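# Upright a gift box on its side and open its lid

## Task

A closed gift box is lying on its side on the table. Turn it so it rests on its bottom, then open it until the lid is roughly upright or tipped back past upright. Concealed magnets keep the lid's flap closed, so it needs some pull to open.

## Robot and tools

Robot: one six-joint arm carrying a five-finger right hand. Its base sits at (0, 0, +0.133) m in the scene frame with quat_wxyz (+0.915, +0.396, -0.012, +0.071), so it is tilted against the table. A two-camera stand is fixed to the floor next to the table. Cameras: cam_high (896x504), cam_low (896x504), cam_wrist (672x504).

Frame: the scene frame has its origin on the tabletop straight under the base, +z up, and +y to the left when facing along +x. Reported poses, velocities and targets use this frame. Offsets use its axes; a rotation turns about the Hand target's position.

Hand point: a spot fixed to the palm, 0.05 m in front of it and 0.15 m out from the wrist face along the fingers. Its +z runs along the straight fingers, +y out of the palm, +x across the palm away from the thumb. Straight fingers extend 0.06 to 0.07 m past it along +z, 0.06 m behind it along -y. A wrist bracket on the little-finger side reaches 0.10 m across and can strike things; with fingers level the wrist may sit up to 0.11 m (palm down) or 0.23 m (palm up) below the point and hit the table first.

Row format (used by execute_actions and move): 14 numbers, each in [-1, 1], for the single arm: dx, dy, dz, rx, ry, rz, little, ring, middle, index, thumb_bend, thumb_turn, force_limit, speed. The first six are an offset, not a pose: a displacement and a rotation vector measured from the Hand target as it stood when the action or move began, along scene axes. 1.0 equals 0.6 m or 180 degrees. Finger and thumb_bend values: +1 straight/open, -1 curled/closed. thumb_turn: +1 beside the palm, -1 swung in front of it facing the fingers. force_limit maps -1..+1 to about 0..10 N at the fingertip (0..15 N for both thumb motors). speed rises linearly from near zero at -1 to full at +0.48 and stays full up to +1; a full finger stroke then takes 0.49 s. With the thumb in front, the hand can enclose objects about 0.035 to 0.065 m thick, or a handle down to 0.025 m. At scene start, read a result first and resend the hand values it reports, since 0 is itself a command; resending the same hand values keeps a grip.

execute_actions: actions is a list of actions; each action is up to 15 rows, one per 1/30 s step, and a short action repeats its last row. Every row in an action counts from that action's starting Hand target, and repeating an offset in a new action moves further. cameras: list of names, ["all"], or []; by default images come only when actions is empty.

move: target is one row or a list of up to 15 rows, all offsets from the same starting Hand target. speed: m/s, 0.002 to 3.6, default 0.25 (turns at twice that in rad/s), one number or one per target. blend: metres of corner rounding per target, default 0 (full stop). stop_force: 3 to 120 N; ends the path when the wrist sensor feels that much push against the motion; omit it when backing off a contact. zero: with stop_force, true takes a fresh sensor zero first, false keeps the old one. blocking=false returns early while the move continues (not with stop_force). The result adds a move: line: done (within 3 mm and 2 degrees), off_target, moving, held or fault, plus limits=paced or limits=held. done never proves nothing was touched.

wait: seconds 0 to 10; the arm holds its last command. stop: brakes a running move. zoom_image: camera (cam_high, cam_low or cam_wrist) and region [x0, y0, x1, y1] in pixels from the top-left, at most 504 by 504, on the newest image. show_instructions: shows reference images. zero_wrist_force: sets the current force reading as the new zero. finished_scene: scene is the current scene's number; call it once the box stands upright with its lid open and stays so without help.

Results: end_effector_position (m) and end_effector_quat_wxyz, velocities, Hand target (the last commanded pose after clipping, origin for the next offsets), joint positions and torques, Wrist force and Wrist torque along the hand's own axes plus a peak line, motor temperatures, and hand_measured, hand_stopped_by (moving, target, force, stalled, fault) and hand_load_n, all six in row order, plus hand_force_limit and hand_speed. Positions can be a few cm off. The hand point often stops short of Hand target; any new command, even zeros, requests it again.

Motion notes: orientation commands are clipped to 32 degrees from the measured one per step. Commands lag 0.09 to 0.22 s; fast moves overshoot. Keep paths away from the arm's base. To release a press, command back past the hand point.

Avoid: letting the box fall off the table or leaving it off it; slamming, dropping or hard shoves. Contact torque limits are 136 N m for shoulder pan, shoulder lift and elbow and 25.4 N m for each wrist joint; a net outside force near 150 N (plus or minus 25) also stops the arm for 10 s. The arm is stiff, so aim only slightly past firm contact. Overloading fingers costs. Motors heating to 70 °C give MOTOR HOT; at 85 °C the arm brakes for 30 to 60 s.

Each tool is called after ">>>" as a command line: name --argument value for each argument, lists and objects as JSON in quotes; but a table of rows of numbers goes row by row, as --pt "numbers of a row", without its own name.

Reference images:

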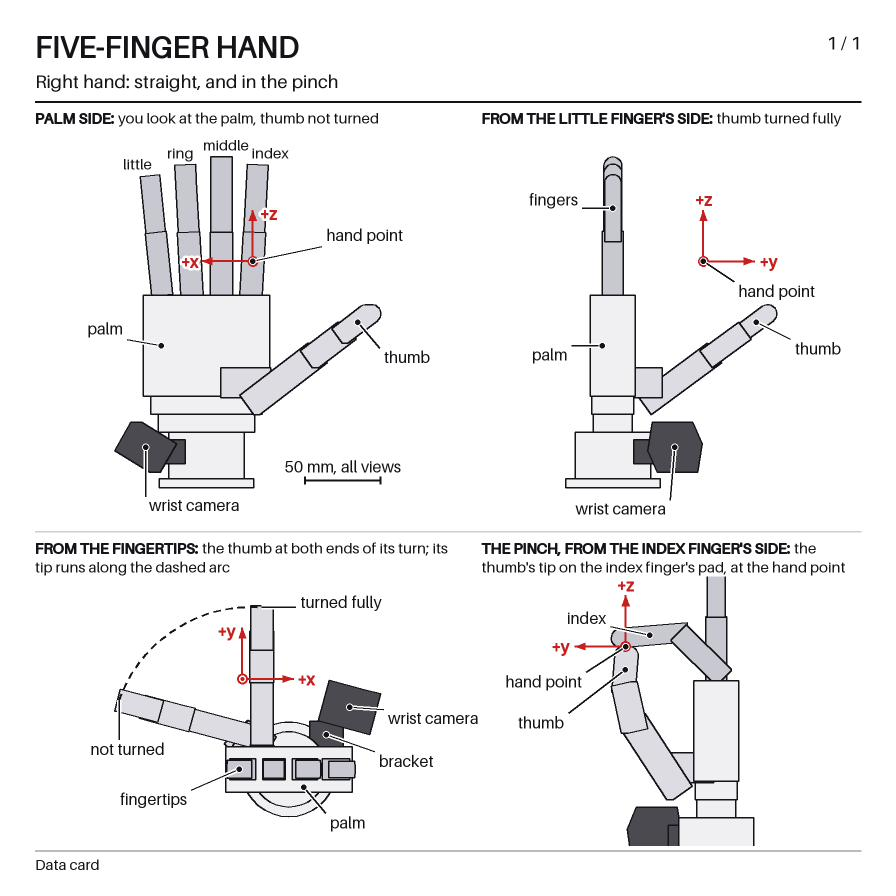

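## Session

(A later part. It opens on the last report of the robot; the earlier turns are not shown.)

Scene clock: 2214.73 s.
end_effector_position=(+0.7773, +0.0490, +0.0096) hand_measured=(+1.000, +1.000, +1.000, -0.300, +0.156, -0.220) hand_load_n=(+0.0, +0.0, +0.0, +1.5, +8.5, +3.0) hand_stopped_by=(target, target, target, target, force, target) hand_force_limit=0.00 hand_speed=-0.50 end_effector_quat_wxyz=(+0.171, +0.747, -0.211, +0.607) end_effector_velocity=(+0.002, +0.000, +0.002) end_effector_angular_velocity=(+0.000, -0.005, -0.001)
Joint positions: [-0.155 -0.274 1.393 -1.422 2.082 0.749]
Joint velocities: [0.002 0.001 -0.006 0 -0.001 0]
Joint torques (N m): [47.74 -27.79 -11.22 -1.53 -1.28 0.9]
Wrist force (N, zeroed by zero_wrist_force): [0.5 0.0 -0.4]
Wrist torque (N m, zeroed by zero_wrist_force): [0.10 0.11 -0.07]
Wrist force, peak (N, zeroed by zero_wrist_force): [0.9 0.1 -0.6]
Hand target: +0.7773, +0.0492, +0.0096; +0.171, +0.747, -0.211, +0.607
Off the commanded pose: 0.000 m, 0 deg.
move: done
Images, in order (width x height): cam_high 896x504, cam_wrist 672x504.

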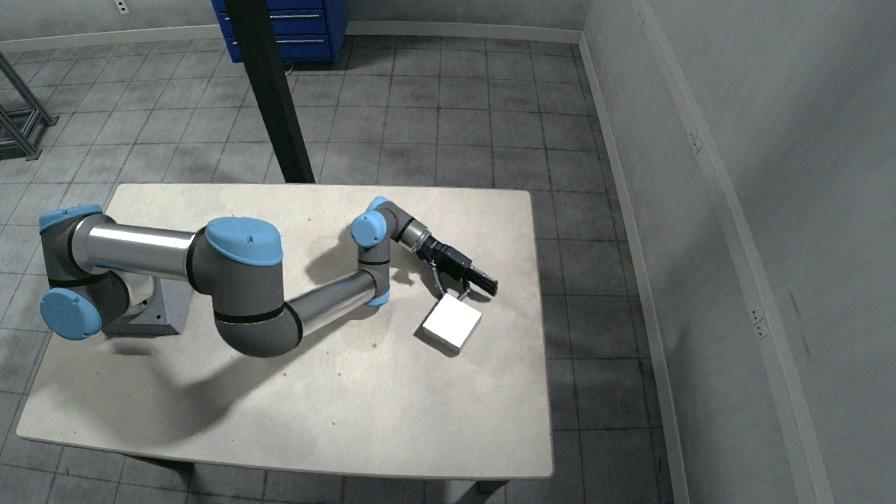

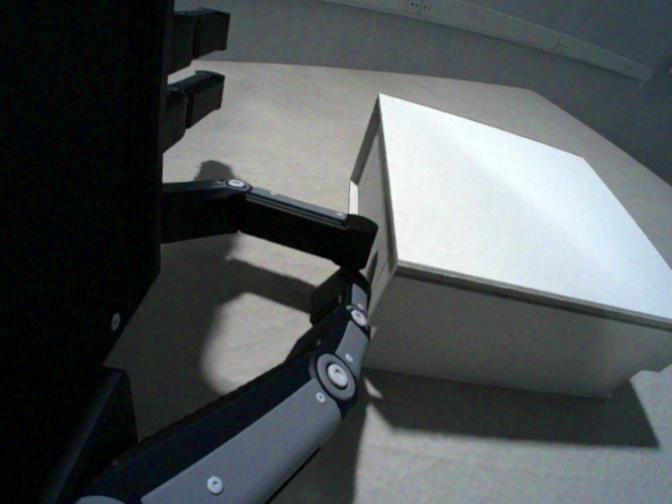

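>>> move --pt "0 0 0 0 0 0 1 1 1 -0.3 0.16 -0.18 0.0 -0.5" --pt "-0.0035 -0.0057 0 0 0 0 1 1 1 -0.3 0.16 -0.18 0.0 -0.5" --speed 0.02 --cameras '["cam_high", "cam_wrist"]'

>>> zoom_image --camera "cam_wrist" --region '[320, 120, 480, 320]'

>>> zoom_image --camera "cam_high" --region '[410, 260, 510, 360]'

Scene clock: 2222.93 s.
end_effector_position=(+0.7751, +0.0457, +0.0096) hand_measured=(+1.000, +1.000, +1.000, -0.300, +0.162, -0.180) hand_load_n=(+0.0, +0.0, +0.0, +1.0, +2.5, +1.5) hand_stopped_by=(target, target, target, target, target, target) hand_force_limit=0.00 hand_speed=-0.50 end_effector_quat_wxyz=(+0.171, +0.747, -0.211, +0.607)
Joint positions: [-0.159 -0.282 1.406 -1.426 2.078 0.75]
Joint torques (N m): [40.49 -36.21 -9.9 -3.16 -2.56 1.41]
Wrist force (N, zeroed by zero_wrist_force): [0.4 0.1 -0.3]
Wrist torque (N m, zeroed by zero_wrist_force): [0.12 0.14 -0.09]
Wrist force, peak (N, zeroed by zero_wrist_force): [0.2 0.9 -0.8]
Hand target: +0.7752, +0.0458, +0.0096; +0.171, +0.747, -0.211, +0.607
Off the commanded pose: 0.000 m, 0 deg.
move: done
Images, in order (width x height): cam_high 896x504, cam_wrist 672x504.

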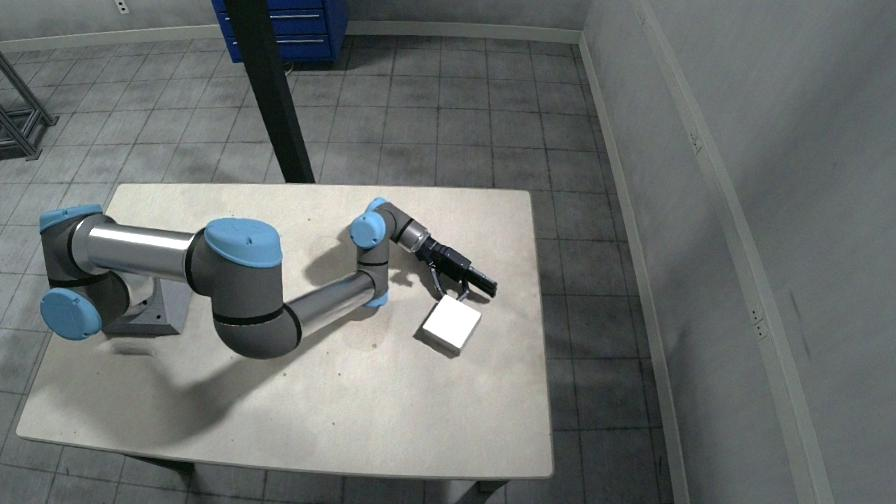

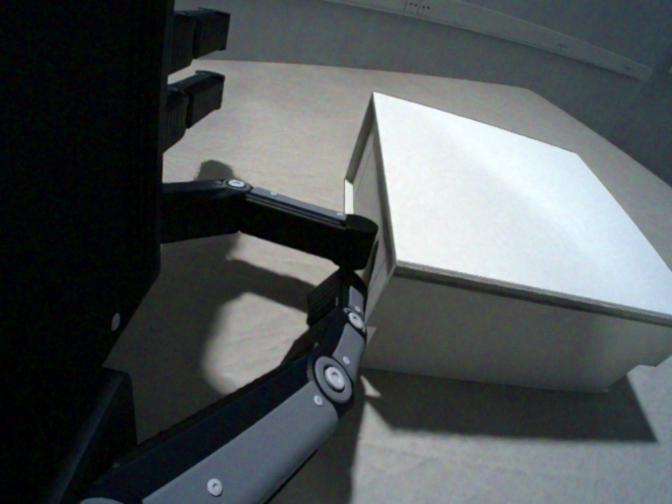

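Scaled by 2.520 from the camera's 672x504 image, which has a finer 960x720 frame.

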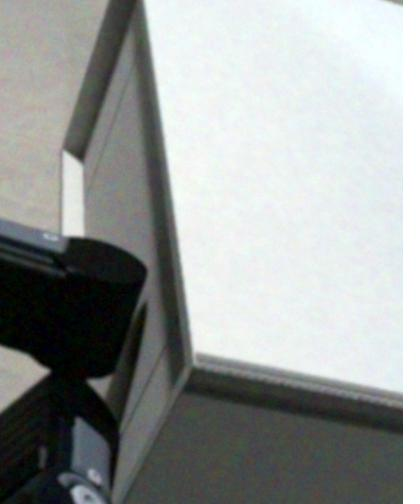

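Scaled by 5.040 from the camera's 896x504 image, which has a finer 1280x720 frame.

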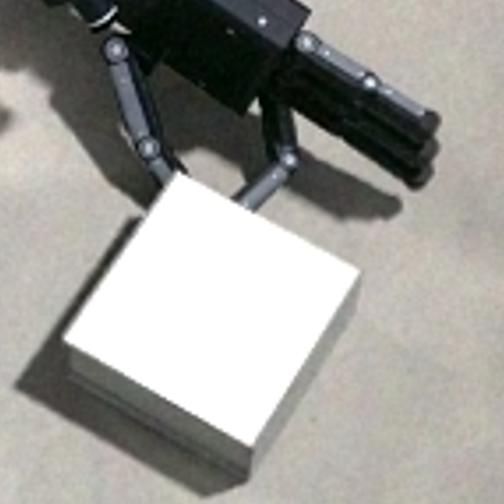

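>>> move --pt "0 0 0.0042 0 0 0 1 1 1 -0.3 0.194 -0.12 0.0 -0.5" --pt "0 0 0.0067 0 0 0 1 1 1 -0.3 0.217 -0.075 0.0 -0.5" --pt "0 0 0.0092 0 0 0 1 1 1 -0.3 0.239 -0.037 0.0 -0.5" --speed 0.01 --cameras '["cam_high", "cam_wrist"]'

>>> zoom_image --camera "cam_wrist" --region '[320, 90, 480, 320]'

>>> zoom_image --camera "cam_high" --region '[410, 260, 510, 360]'

Scene clock: 2235.17 s.
end_effector_position=(+0.7752, +0.0458, +0.0151) hand_measured=(+1.000, +1.000, +1.000, -0.300, +0.240, -0.036) hand_load_n=(+0.0, +0.0, +0.0, +0.0, +0.0, +0.0) hand_stopped_by=(target, target, target, target, target, target) hand_force_limit=0.00 hand_speed=-0.50 end_effector_quat_wxyz=(+0.171, +0.747, -0.211, +0.607)
Joint positions: [-0.152 -0.289 1.409 -1.423 2.084 0.748]
Joint torques (N m): [42.32 -38.98 -1.42 0.53 -1.37 -0.85]
Wrist force (N, zeroed by zero_wrist_force): [0.3 0.1 -0.5]
Wrist torque (N m, zeroed by zero_wrist_force): [0.11 0.14 0.00]
Wrist force, peak (N, zeroed by zero_wrist_force): [0.8 -0.3 -0.6]
Hand target: +0.7752, +0.0458, +0.0151; +0.171, +0.747, -0.211, +0.607
Off the commanded pose: 0.000 m, 0 deg.
move: done
Images, in order (width x height): cam_high 896x504, cam_wrist 672x504.

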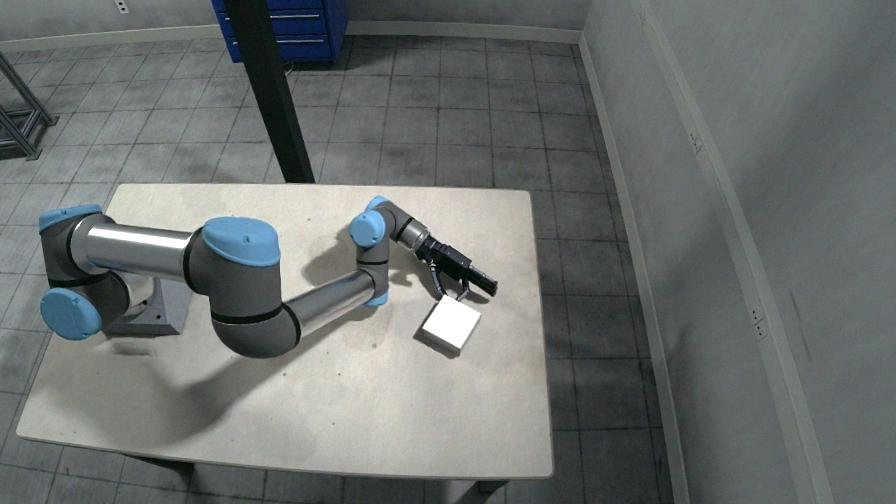

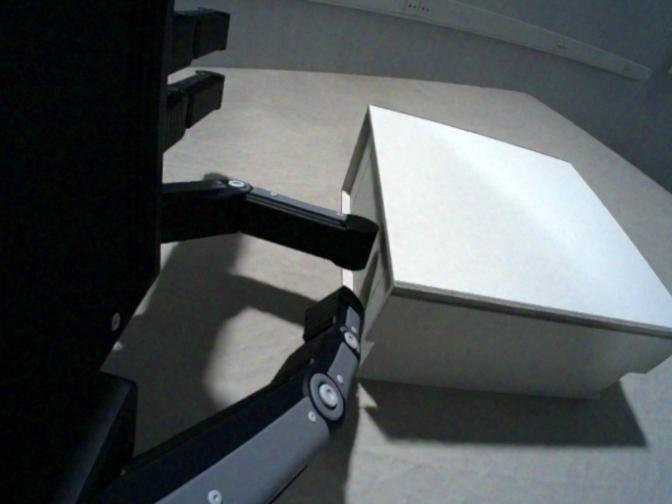

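Scaled by 2.191 from the camera's 672x504 image, which has a finer 960x720 frame.

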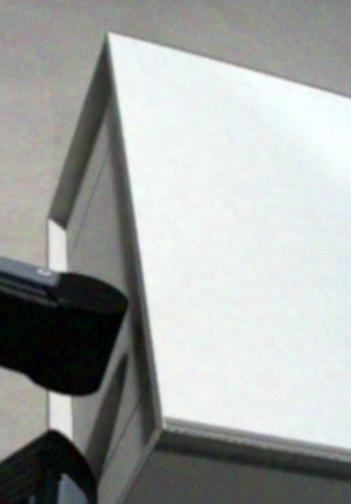

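Scaled by 5.040 from the camera's 896x504 image, which has a finer 1280x720 frame.

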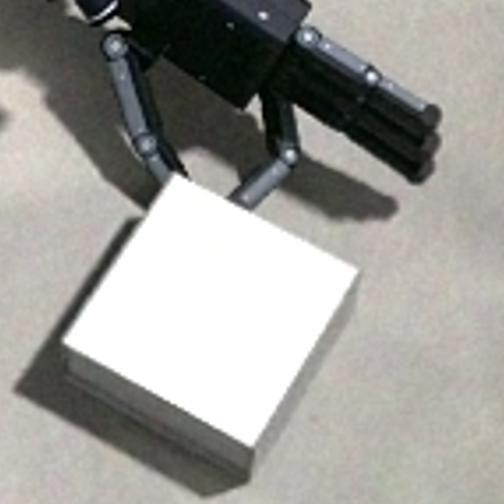

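>>> execute_actions --actions '[]'

Scene clock: 2258.80 s.
end_effector_position=(+0.7752, +0.0458, +0.0151) hand_measured=(+1.000, +1.000, +1.000, -0.300, +0.240, -0.036) hand_load_n=(+0.0, +0.0, +0.0, +0.0, +0.0, +0.0) hand_stopped_by=(target, target, target, target, target, target) hand_force_limit=0.00 hand_speed=-0.50 end_effector_quat_wxyz=(+0.171, +0.747, -0.211, +0.607)
Joint positions: [-0.152 -0.289 1.409 -1.423 2.084 0.748]
Joint velocities: within noise
Joint torques (N m): [36.47 -30.67 -9.41 -2.94 -2.94 0.59]
Motor temperatures (°C): [36 42 34 43 39 44]
Wrist force (N, zeroed by zero_wrist_force): [0.2 0.4 -0.3]
Wrist torque (N m, zeroed by zero_wrist_force): [0.14 0.16 0.00]
Wrist force, peak (N, zeroed by zero_wrist_force): [0.7 0.3 -0.7]
Hand target: +0.7752, +0.0458, +0.0151; +0.171, +0.747, -0.211, +0.607
Off the commanded pose: 0.000 m, 0 deg.

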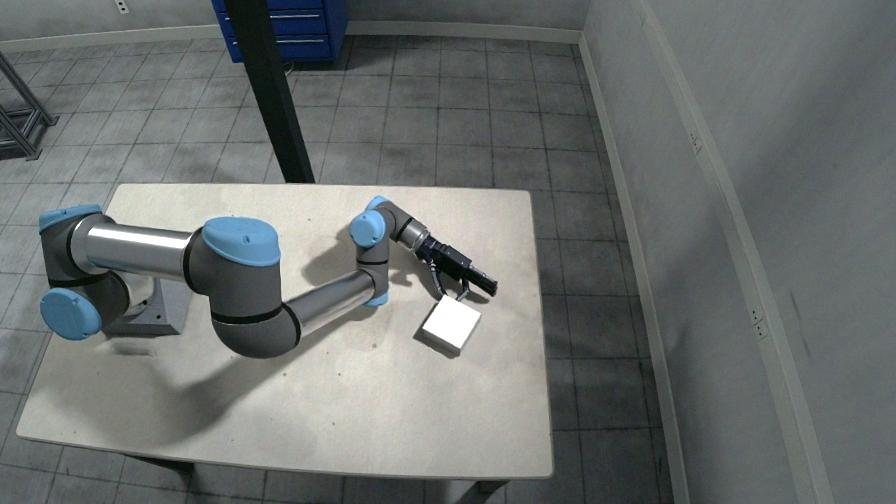

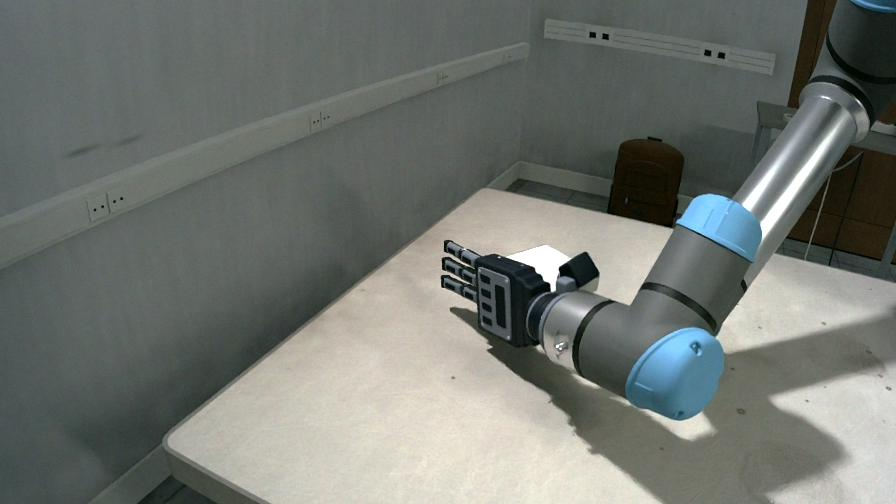

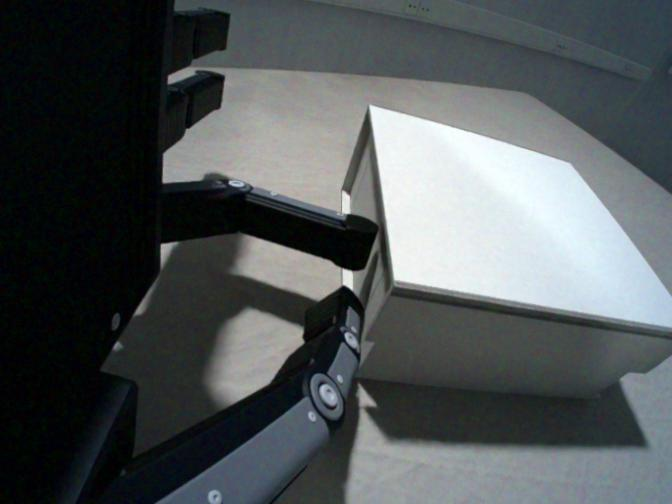

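>>> zoom_image --camera "cam_wrist" --region '[280, 90, 532, 420]'

>>> zoom_image --camera "cam_wrist" --region '[300, 180, 440, 400]'

Scaled by 1.527 from the camera's 672x504 image, which has a finer 960x720 frame.

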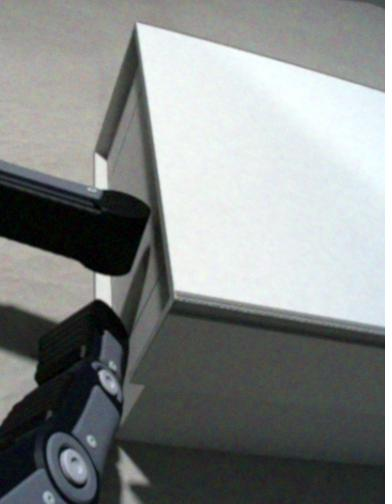

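Scaled by 2.291 from the camera's 672x504 image, which has a finer 960x720 frame.

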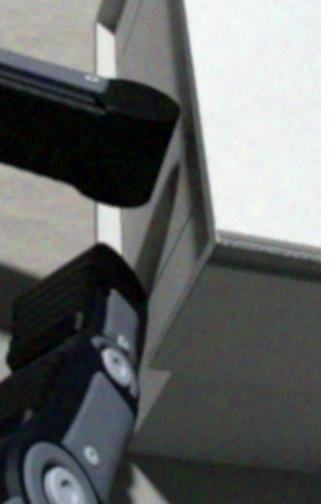

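>>> move --pt "0 0 0 0 0 0 1 1 1 -0.3 0.16 -0.18 0.0 -0.5" --pt "0 0 -0.00917 0 0 0 1 1 1 -0.3 0.16 -0.18 0.0 -0.5" --pt "-0.005225 -0.008526 -0.00917 0 0 0 1 1 1 -0.3 0.16 -0.18 0.0 -0.5" --speed 0.02 --cameras '["cam_wrist"]'

>>> zoom_image --camera "cam_wrist" --region '[300, 180, 440, 400]'

Scene clock: 2290.77 s.
end_effector_position=(+0.7720, +0.0405, +0.0096) hand_measured=(+1.000, +1.000, +1.000, -0.300, +0.160, -0.180) hand_load_n=(+0.0, +0.0, +0.0, +0.0, +1.0, +2.0) hand_stopped_by=(target, target, target, target, target, target) hand_force_limit=0.00 hand_speed=-0.50 end_effector_quat_wxyz=(+0.171, +0.747, -0.211, +0.607)
Joint positions: [-0.165 -0.294 1.425 -1.432 2.072 0.752]
Joint torques (N m): [47.62 -29.89 -11.95 -1.82 -1.27 0.97]
Wrist force (N, zeroed by zero_wrist_force): [0.5 -0.1 -0.1]
Wrist torque (N m, zeroed by zero_wrist_force): [0.07 0.12 -0.10]
Wrist force, peak (N, zeroed by zero_wrist_force): [0.8 0.5 -0.4]
Hand target: +0.7720, +0.0407, +0.0096; +0.171, +0.747, -0.211, +0.607
Off the commanded pose: 0.000 m, 0 deg.
move: done
Images, in order (width x height): cam_wrist 672x504.

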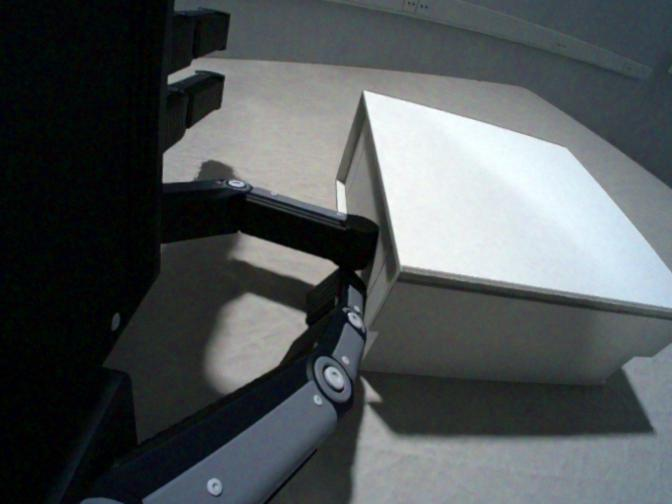

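Scaled by 2.291 from the camera's 672x504 image, which has a finer 960x720 frame.

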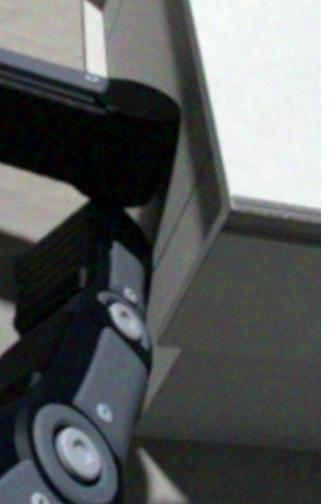

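>>> wait --seconds 0 --cameras '["all"]'

>>> zoom_image --camera "cam_high" --region '[400, 240, 520, 370]'

>>> zoom_image --camera "cam_low" --region '[430, 220, 620, 350]'

Scene clock: 2313.83 s.
end_effector_position=(+0.7720, +0.0407, +0.0096) hand_measured=(+1.000, +1.000, +1.000, -0.300, +0.160, -0.180) hand_load_n=(+0.0, +0.0, +0.0, +0.0, +1.0, +2.5) hand_stopped_by=(target, target, target, target, target, target) hand_force_limit=0.00 hand_speed=-0.50 end_effector_quat_wxyz=(+0.171, +0.747, -0.211, +0.607)
Joint positions: [-0.165 -0.293 1.425 -1.432 2.072 0.752]
Joint torques (N m): [49.49 -29.24 -11.04 1.22 0.26 -0.58]
Wrist force (N, zeroed by zero_wrist_force): [0.5 0.2 -0.2]
Wrist torque (N m, zeroed by zero_wrist_force): [0.11 0.13 -0.09]
Wrist force, peak (N, zeroed by zero_wrist_force): [0.7 0.2 -0.6]
Hand target: +0.7720, +0.0407, +0.0096; +0.171, +0.747, -0.211, +0.607
Off the commanded pose: 0.000 m, 0 deg.

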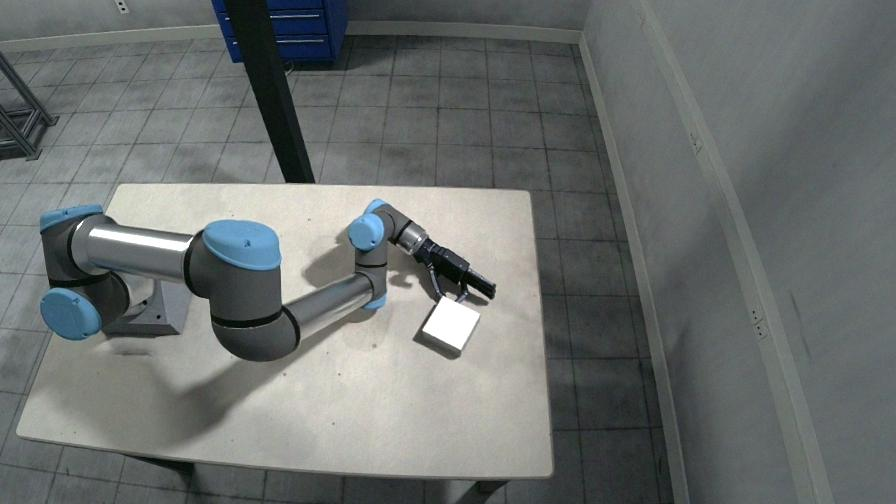

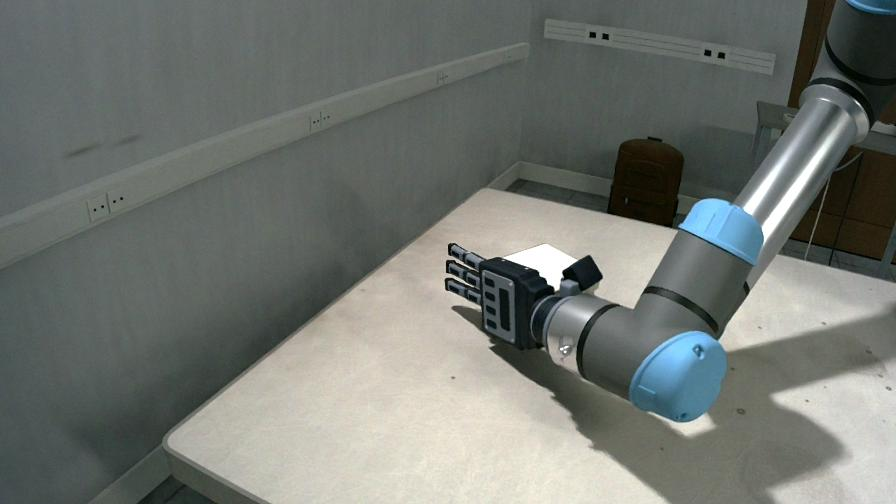

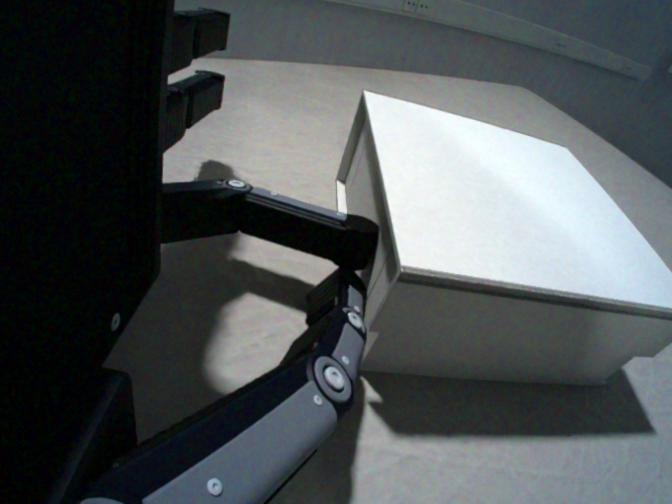

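Scaled by 3.877 from the camera's 896x504 image, which has a finer 1280x720 frame.

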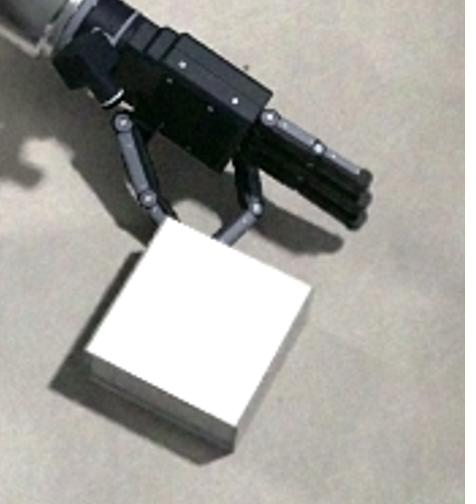

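Scaled by 2.653 from the camera's 896x504 image, which has a finer 1280x720 frame.

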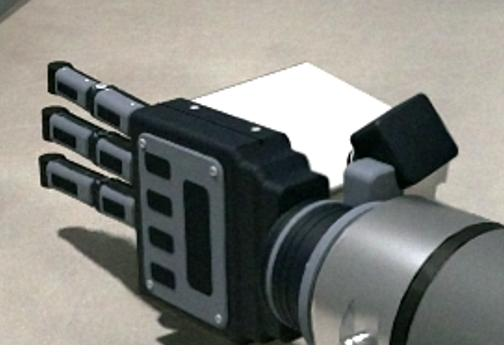

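>>> move --pt "0.003 0.006 0 0 0 0 1 1 1 -0.3 0.16 -0.18 0.0 -0.5" --pt "0.015 0.0002 0 0 0 -0.0667 1 1 1 -0.3 0.16 -0.18 0.0 -0.5" --speed 0.05 --cameras '["cam_wrist"]'

>>> zoom_image --camera "cam_wrist" --region '[280, 160, 480, 400]'

Scene clock: 2348.17 s.
end_effector_position=(+0.7810, +0.0409, +0.0096) hand_measured=(+1.000, +1.000, +1.000, -0.300, +0.160, -0.180) hand_load_n=(+0.0, +0.0, +0.0, -0.5, +1.0, +2.5) hand_stopped_by=(target, target, target, target, target, target) hand_force_limit=0.00 hand_speed=-0.50 end_effector_quat_wxyz=(+0.233, +0.721, -0.288, +0.585)
Joint positions: [-0.129 -0.19 1.246 -1.552 2.24 0.675]
Joint torques (N m): [41.32 -47.13 1.28 0.99 -3 1.5]
Wrist force (N, zeroed by zero_wrist_force): [0.6 -0.1 0.0]
Wrist torque (N m, zeroed by zero_wrist_force): [0.03 0.09 0.03]
Wrist force, peak (N, zeroed by zero_wrist_force): [1.1 0.2 0.0]
Hand target: +0.7810, +0.0408, +0.0096; +0.233, +0.721, -0.288, +0.585
Off the commanded pose: 0.000 m, 0 deg.
move: done
Images, in order (width x height): cam_wrist 672x504.

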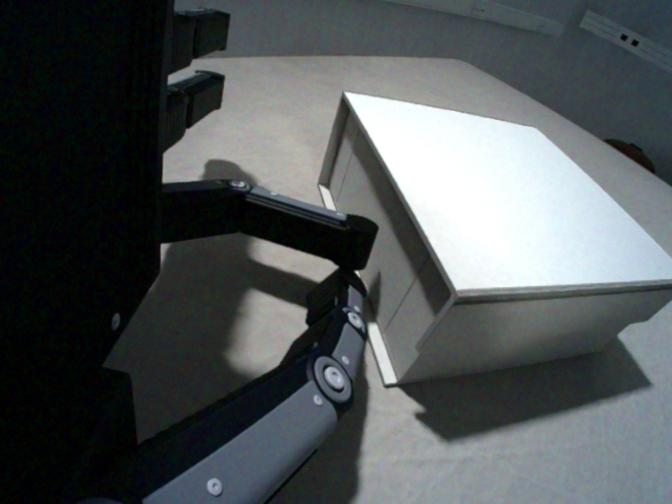

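Scaled by 2.100 from the camera's 672x504 image, which has a finer 960x720 frame.

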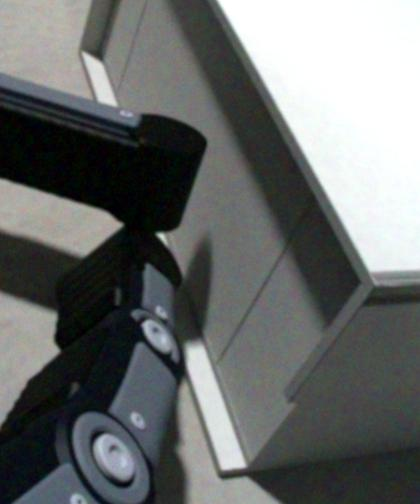

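>>> move --target '[-0.0066,-0.0135,0,0,0,0,1,1,1,-0.3,0.16,-0.18,0.0,-0.5]' --speed 0.03 --cameras '["cam_wrist"]'

>>> zoom_image --camera "cam_wrist" --region '[280, 160, 480, 400]'

Scene clock: 2378.30 s.
end_effector_position=(+0.7771, +0.0325, +0.0096) hand_measured=(+1.000, +1.000, +1.000, -0.300, +0.160, -0.180) hand_load_n=(+0.0, +0.0, +0.0, -0.5, +1.0, +2.5) hand_stopped_by=(target, target, target, target, target, target) hand_force_limit=0.00 hand_speed=-0.50 end_effector_quat_wxyz=(+0.233, +0.721, -0.288, +0.585)
Joint positions: [-0.138 -0.209 1.275 -1.559 2.232 0.681]
Joint torques (N m): [48.96 -32.24 -13.07 -2.29 -1.51 0.44]
Wrist force (N, zeroed by zero_wrist_force): [0.6 -0.1 -0.2]
Wrist torque (N m, zeroed by zero_wrist_force): [0.08 0.11 -0.08]
Wrist force, peak (N, zeroed by zero_wrist_force): [1.2 0.0 0.0]
Hand target: +0.7771, +0.0327, +0.0096; +0.233, +0.721, -0.288, +0.585
Off the commanded pose: 0.000 m, 0 deg.
move: done
Images, in order (width x height): cam_wrist 672x504.

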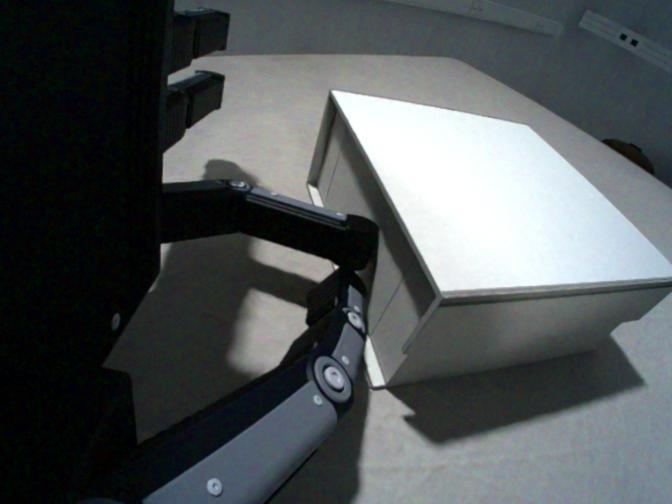

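Scaled by 2.100 from the camera's 672x504 image, which has a finer 960x720 frame.

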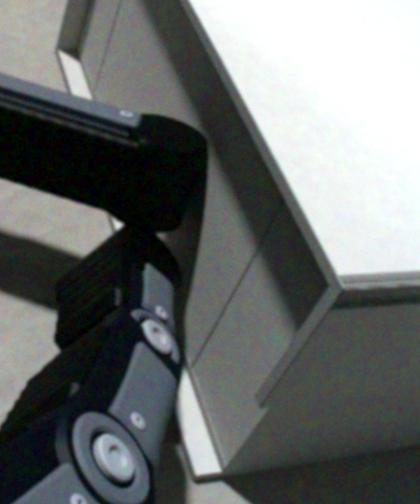

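>>> move --target '[-0.0051,-0.0105,0,0,0,0,1,1,1,-0.3,0.16,-0.18,0.0,-0.5]' --speed 0.03 --cameras '["cam_wrist"]'

>>> zoom_image --camera "cam_wrist" --region '[280, 160, 480, 400]'

Scene clock: 2387.43 s.
end_effector_position=(+0.7740, +0.0263, +0.0096) hand_measured=(+1.000, +1.000, +1.000, -0.300, +0.160, -0.180) hand_load_n=(+0.0, +0.0, +0.0, -0.5, +1.0, +2.0) hand_stopped_by=(target, target, target, target, target, target) hand_force_limit=0.00 hand_speed=-0.50 end_effector_quat_wxyz=(+0.233, +0.721, -0.288, +0.585)
Joint positions: [-0.144 -0.223 1.297 -1.564 2.226 0.685]
Joint torques (N m): [47.38 -31.26 -12.35 -2.76 -1.88 0.86]
Wrist force (N, zeroed by zero_wrist_force): [0.1 0.1 -0.2]
Wrist torque (N m, zeroed by zero_wrist_force): [0.11 0.13 -0.08]
Wrist force, peak (N, zeroed by zero_wrist_force): [0.9 0.3 -0.5]
Hand target: +0.7740, +0.0264, +0.0096; +0.233, +0.721, -0.288, +0.585
Off the commanded pose: 0.000 m, 0 deg.
move: done
Images, in order (width x height): cam_wrist 672x504.

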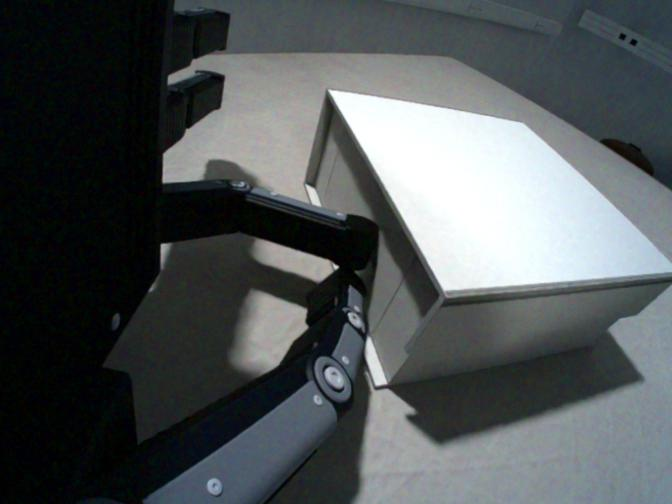

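Scaled by 2.100 from the camera's 672x504 image, which has a finer 960x720 frame.

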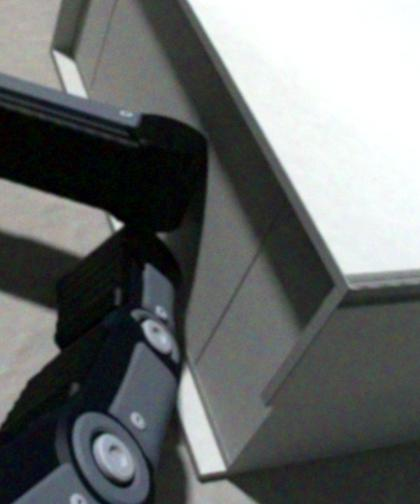

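>>> move --target '[0,0,0,0,0,0,1,1,1,-0.3,-0.3,0.1,0.0,-0.3]' --speed 0.03 --cameras '["cam_wrist"]'

>>> move --target '[-0.0037,-0.0076,0,0,0,0,1,1,1,-0.3,-0.3,0.1,0.0,-0.3]' --speed 0.03 --cameras '["cam_wrist"]'

>>> zoom_image --camera "cam_wrist" --region '[280, 160, 480, 400]'

Scene clock: 2433.37 s.
end_effector_position=(+0.7740, +0.0264, +0.0096) hand_measured=(+1.000, +1.000, +1.000, -0.300, -0.128, +0.100) hand_load_n=(+0.0, +0.0, +0.0, +1.0, +10.0, +3.5) hand_stopped_by=(target, target, target, target, force, target) hand_force_limit=0.00 hand_speed=-0.30 end_effector_quat_wxyz=(+0.233, +0.721, -0.288, +0.585)
Joint positions: [-0.144 -0.223 1.297 -1.564 2.227 0.684]
Joint torques (N m): [51.42 -31.25 -10.75 0.61 -0.57 -0.62]
Wrist force (N, zeroed by zero_wrist_force): [0.2 0.5 -0.5]
Wrist torque (N m, zeroed by zero_wrist_force): [0.18 0.15 -0.08]
Wrist force, peak (N, zeroed by zero_wrist_force): [1.2 0.2 0.1]
Hand target: +0.7740, +0.0264, +0.0096; +0.233, +0.721, -0.288, +0.585
Off the commanded pose: 0.000 m, 0 deg.
move: done
Images, in order (width x height): cam_wrist 672x504.

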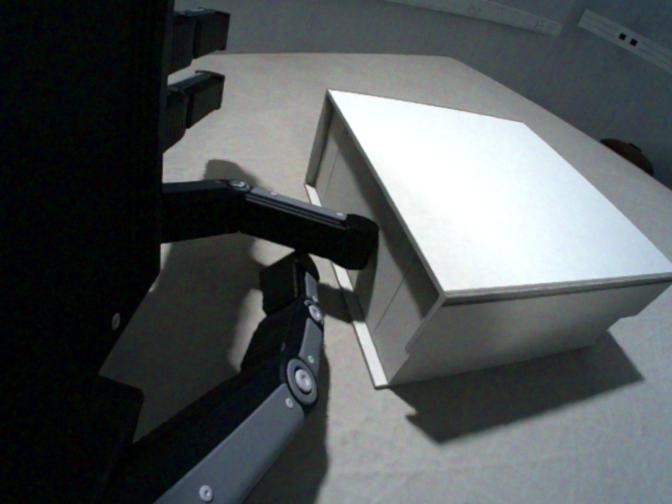

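Scene clock: 2434.07 s.
end_effector_position=(+0.7718, +0.0218, +0.0096) hand_measured=(+1.000, +1.000, +1.000, -0.300, -0.128, +0.100) hand_load_n=(+0.0, +0.0, +0.0, +1.0, +9.5, +3.5) hand_stopped_by=(target, target, target, target, force, target) hand_force_limit=0.00 hand_speed=-0.30 end_effector_quat_wxyz=(+0.233, +0.721, -0.288, +0.585)
Joint positions: [-0.149 -0.234 1.312 -1.567 2.222 0.687]
Joint torques (N m): [43.4 -33.42 -11.8 -3.35 -2.44 1.15]
Wrist force (N, zeroed by zero_wrist_force): [0.2 0.1 -0.3]
Wrist torque (N m, zeroed by zero_wrist_force): [0.14 0.11 -0.08]
Wrist force, peak (N, zeroed by zero_wrist_force): [0.9 0.5 0.2]
Hand target: +0.7718, +0.0218, +0.0096; +0.233, +0.721, -0.288, +0.585
Off the commanded pose: 0.000 m, 0 deg.
move: done
Images, in order (width x height): cam_wrist 672x504.

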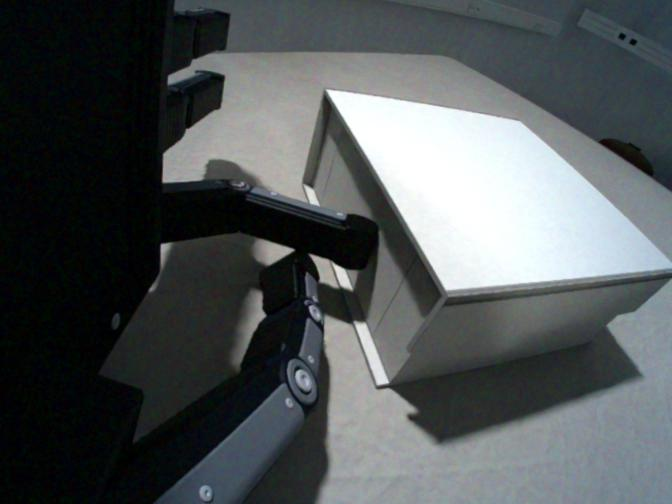

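Scaled by 2.100 from the camera's 672x504 image, which has a finer 960x720 frame.

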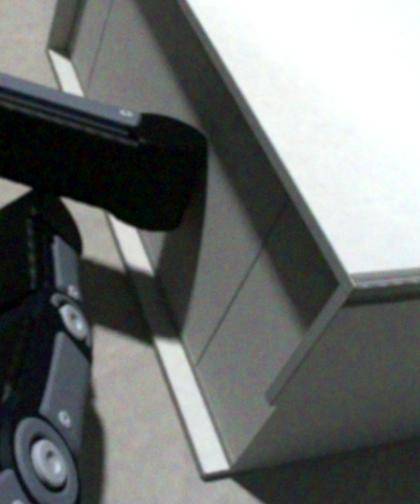

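>>> move --target '[0.0022,0.0045,0,0,0,0,1,1,1,-0.3,0.16,-0.1,0.0,-0.3]' --speed 0.03 --cameras '["all"]'

>>> zoom_image --camera "cam_high" --region '[400, 240, 520, 370]'

Scene clock: 2446.53 s.
end_effector_position=(+0.7731, +0.0246, +0.0096) hand_measured=(+1.000, +1.000, +1.000, -0.300, +0.160, -0.074) hand_load_n=(+0.0, +0.0, -0.5, +0.0, +0.0, +0.0) hand_stopped_by=(target, target, target, target, target, force) hand_force_limit=0.00 hand_speed=-0.30 end_effector_quat_wxyz=(+0.233, +0.721, -0.288, +0.585)
Joint positions: [-0.146 -0.227 1.303 -1.565 2.225 0.686]
Joint torques (N m): [46.52 -38.92 -2.15 0.68 -0.31 -1.09]
Wrist force (N, zeroed by zero_wrist_force): [0.7 0.5 -0.5]
Wrist torque (N m, zeroed by zero_wrist_force): [0.16 0.14 0.01]
Wrist force, peak (N, zeroed by zero_wrist_force): [1.2 0.5 -0.2]
Hand target: +0.7731, +0.0245, +0.0096; +0.233, +0.721, -0.288, +0.585
Off the commanded pose: 0.000 m, 0 deg.
move: done

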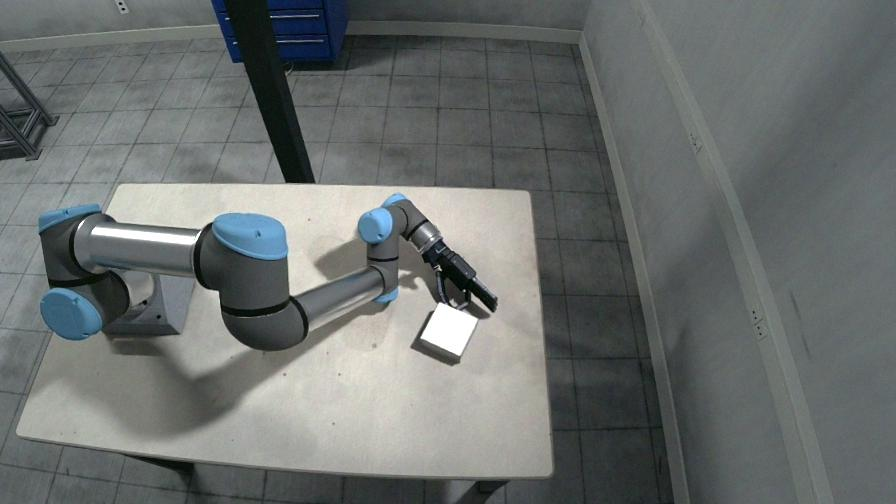

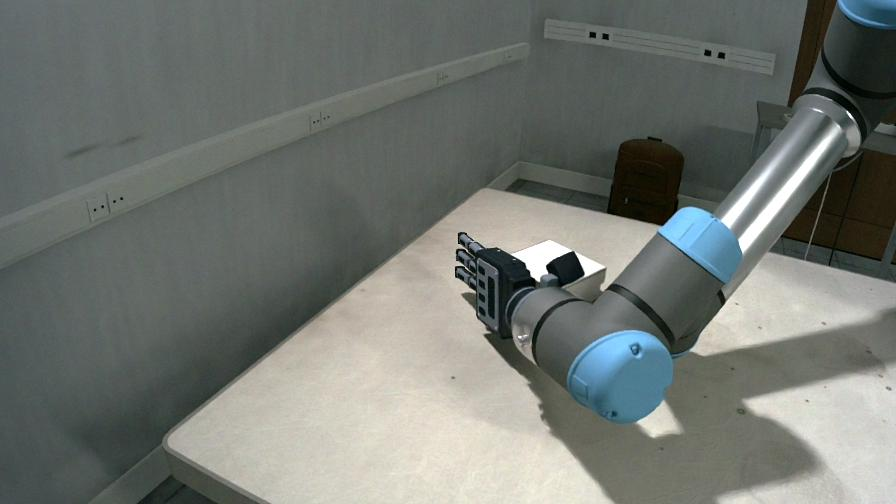

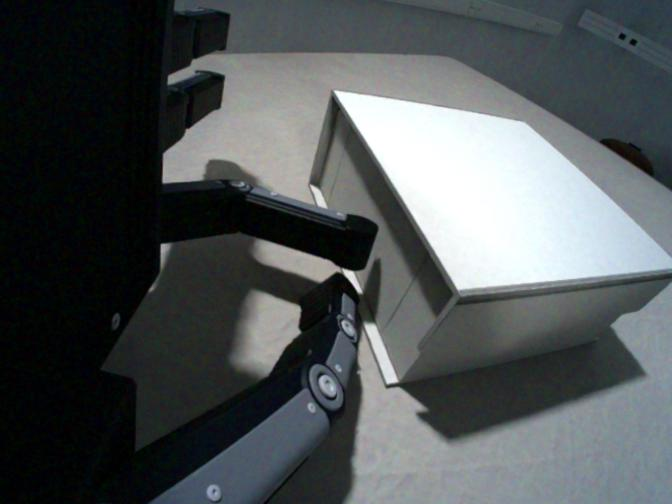

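Scaled by 3.877 from the camera's 896x504 image, which has a finer 1280x720 frame.

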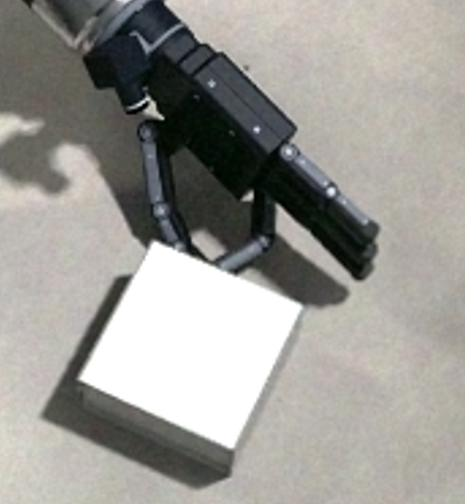

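>>> move --pt "0.0033 0.0077 0.01 0 0 0 1 1 1 -0.3 0.29 -0.06 0.0 -0.3" --pt "-0.0197 0.0175 0.01 0 0 0.0722 1 1 1 -0.3 0.29 -0.06 0.0 -0.3" --speed 0.04 --cameras '["cam_wrist"]'

>>> zoom_image --camera "cam_wrist" --region '[280, 160, 480, 400]'

Scene clock: 2467.10 s.
end_effector_position=(+0.7613, +0.0350, +0.0156) hand_measured=(+1.000, +1.000, +1.000, -0.300, +0.290, -0.060) hand_load_n=(+0.0, +0.0, +0.0, +0.0, +0.0, +0.5) hand_stopped_by=(target, target, target, target, target, target) hand_force_limit=0.00 hand_speed=-0.30 end_effector_quat_wxyz=(+0.166, +0.749, -0.205, +0.608) end_effector_velocity=(+0.000, +0.000, -0.001) end_effector_angular_velocity=(+0.000, +0.002, -0.005)
Joint positions: [-0.168 -0.329 1.484 -1.441 2.057 0.756]
Joint velocities: [0 0.003 -0.005 -0.001 0.005 -0.001]
Joint torques (N m): [44.98 -29.82 -9.77 -2.97 0.85 -0.22]
Wrist force (N, zeroed by zero_wrist_force): [0.4 0.0 -0.4]
Wrist torque (N m, zeroed by zero_wrist_force): [0.08 0.16 -0.09]
Wrist force, peak (N, zeroed by zero_wrist_force): [7.4 -1.7 0.9]
Hand target: +0.7613, +0.0350, +0.0156; +0.166, +0.749, -0.205, +0.608
Off the commanded pose: 0.000 m, 0 deg.
move: done
Images, in order (width x height): cam_wrist 672x504.

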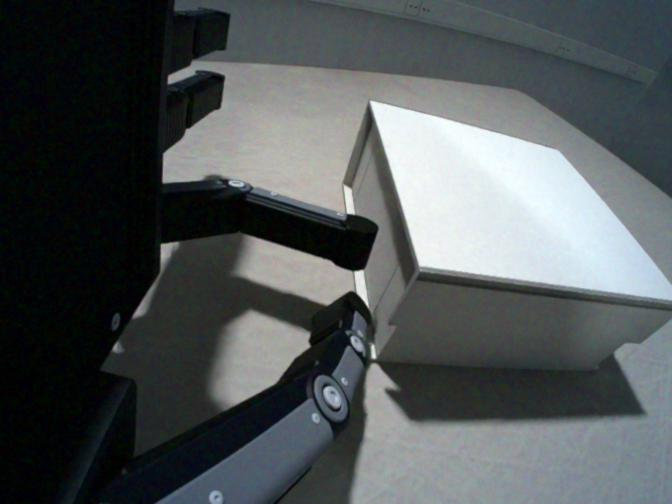

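Scaled by 2.100 from the camera's 672x504 image, which has a finer 960x720 frame.

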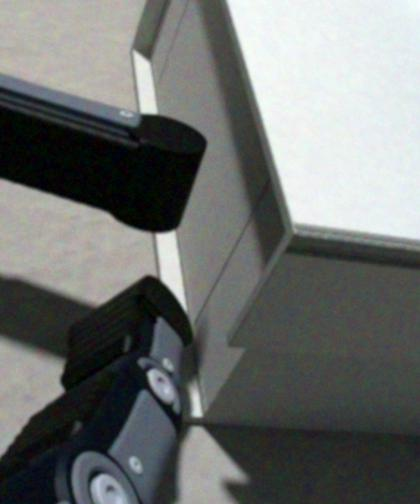

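>>> move --target '[-0.0052,-0.0123,0,0,0,0,1,1,1,-0.3,0.29,-0.06,0.0,-0.3]' --speed 0.03 --cameras '["cam_wrist"]'

>>> zoom_image --camera "cam_wrist" --region '[280, 160, 480, 400]'

Scene clock: 2475.20 s.
end_effector_position=(+0.7582, +0.0275, +0.0156) hand_measured=(+1.000, +1.000, +1.000, -0.300, +0.290, -0.060) hand_load_n=(-0.5, +0.0, +0.0, +0.0, +0.0, +0.0) hand_stopped_by=(target, target, target, target, target, target) hand_force_limit=0.00 hand_speed=-0.30 end_effector_quat_wxyz=(+0.166, +0.749, -0.205, +0.608)
Joint positions: [-0.177 -0.344 1.505 -1.446 2.049 0.759]
Joint torques (N m): [46.68 -25.74 -9.82 -2.88 -1.12 1.01]
Wrist force (N, zeroed by zero_wrist_force): [0.3 -0.2 -0.2]
Wrist torque (N m, zeroed by zero_wrist_force): [0.05 0.16 -0.08]
Wrist force, peak (N, zeroed by zero_wrist_force): [0.9 0.3 -0.4]
Hand target: +0.7582, +0.0277, +0.0156; +0.166, +0.749, -0.205, +0.608
Off the commanded pose: 0.000 m, 0 deg.
move: done
Images, in order (width x height): cam_wrist 672x504.

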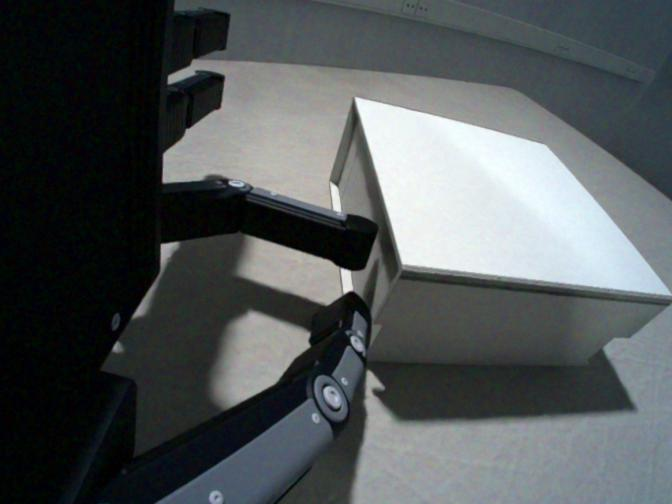

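Scaled by 2.100 from the camera's 672x504 image, which has a finer 960x720 frame.

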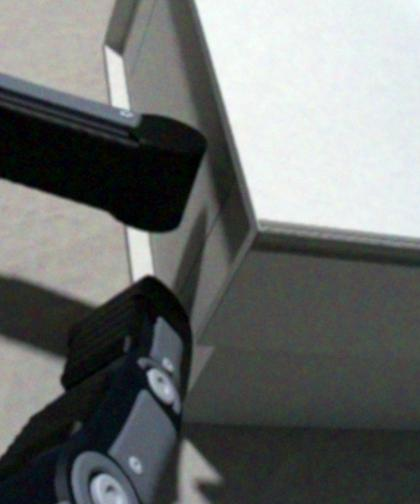

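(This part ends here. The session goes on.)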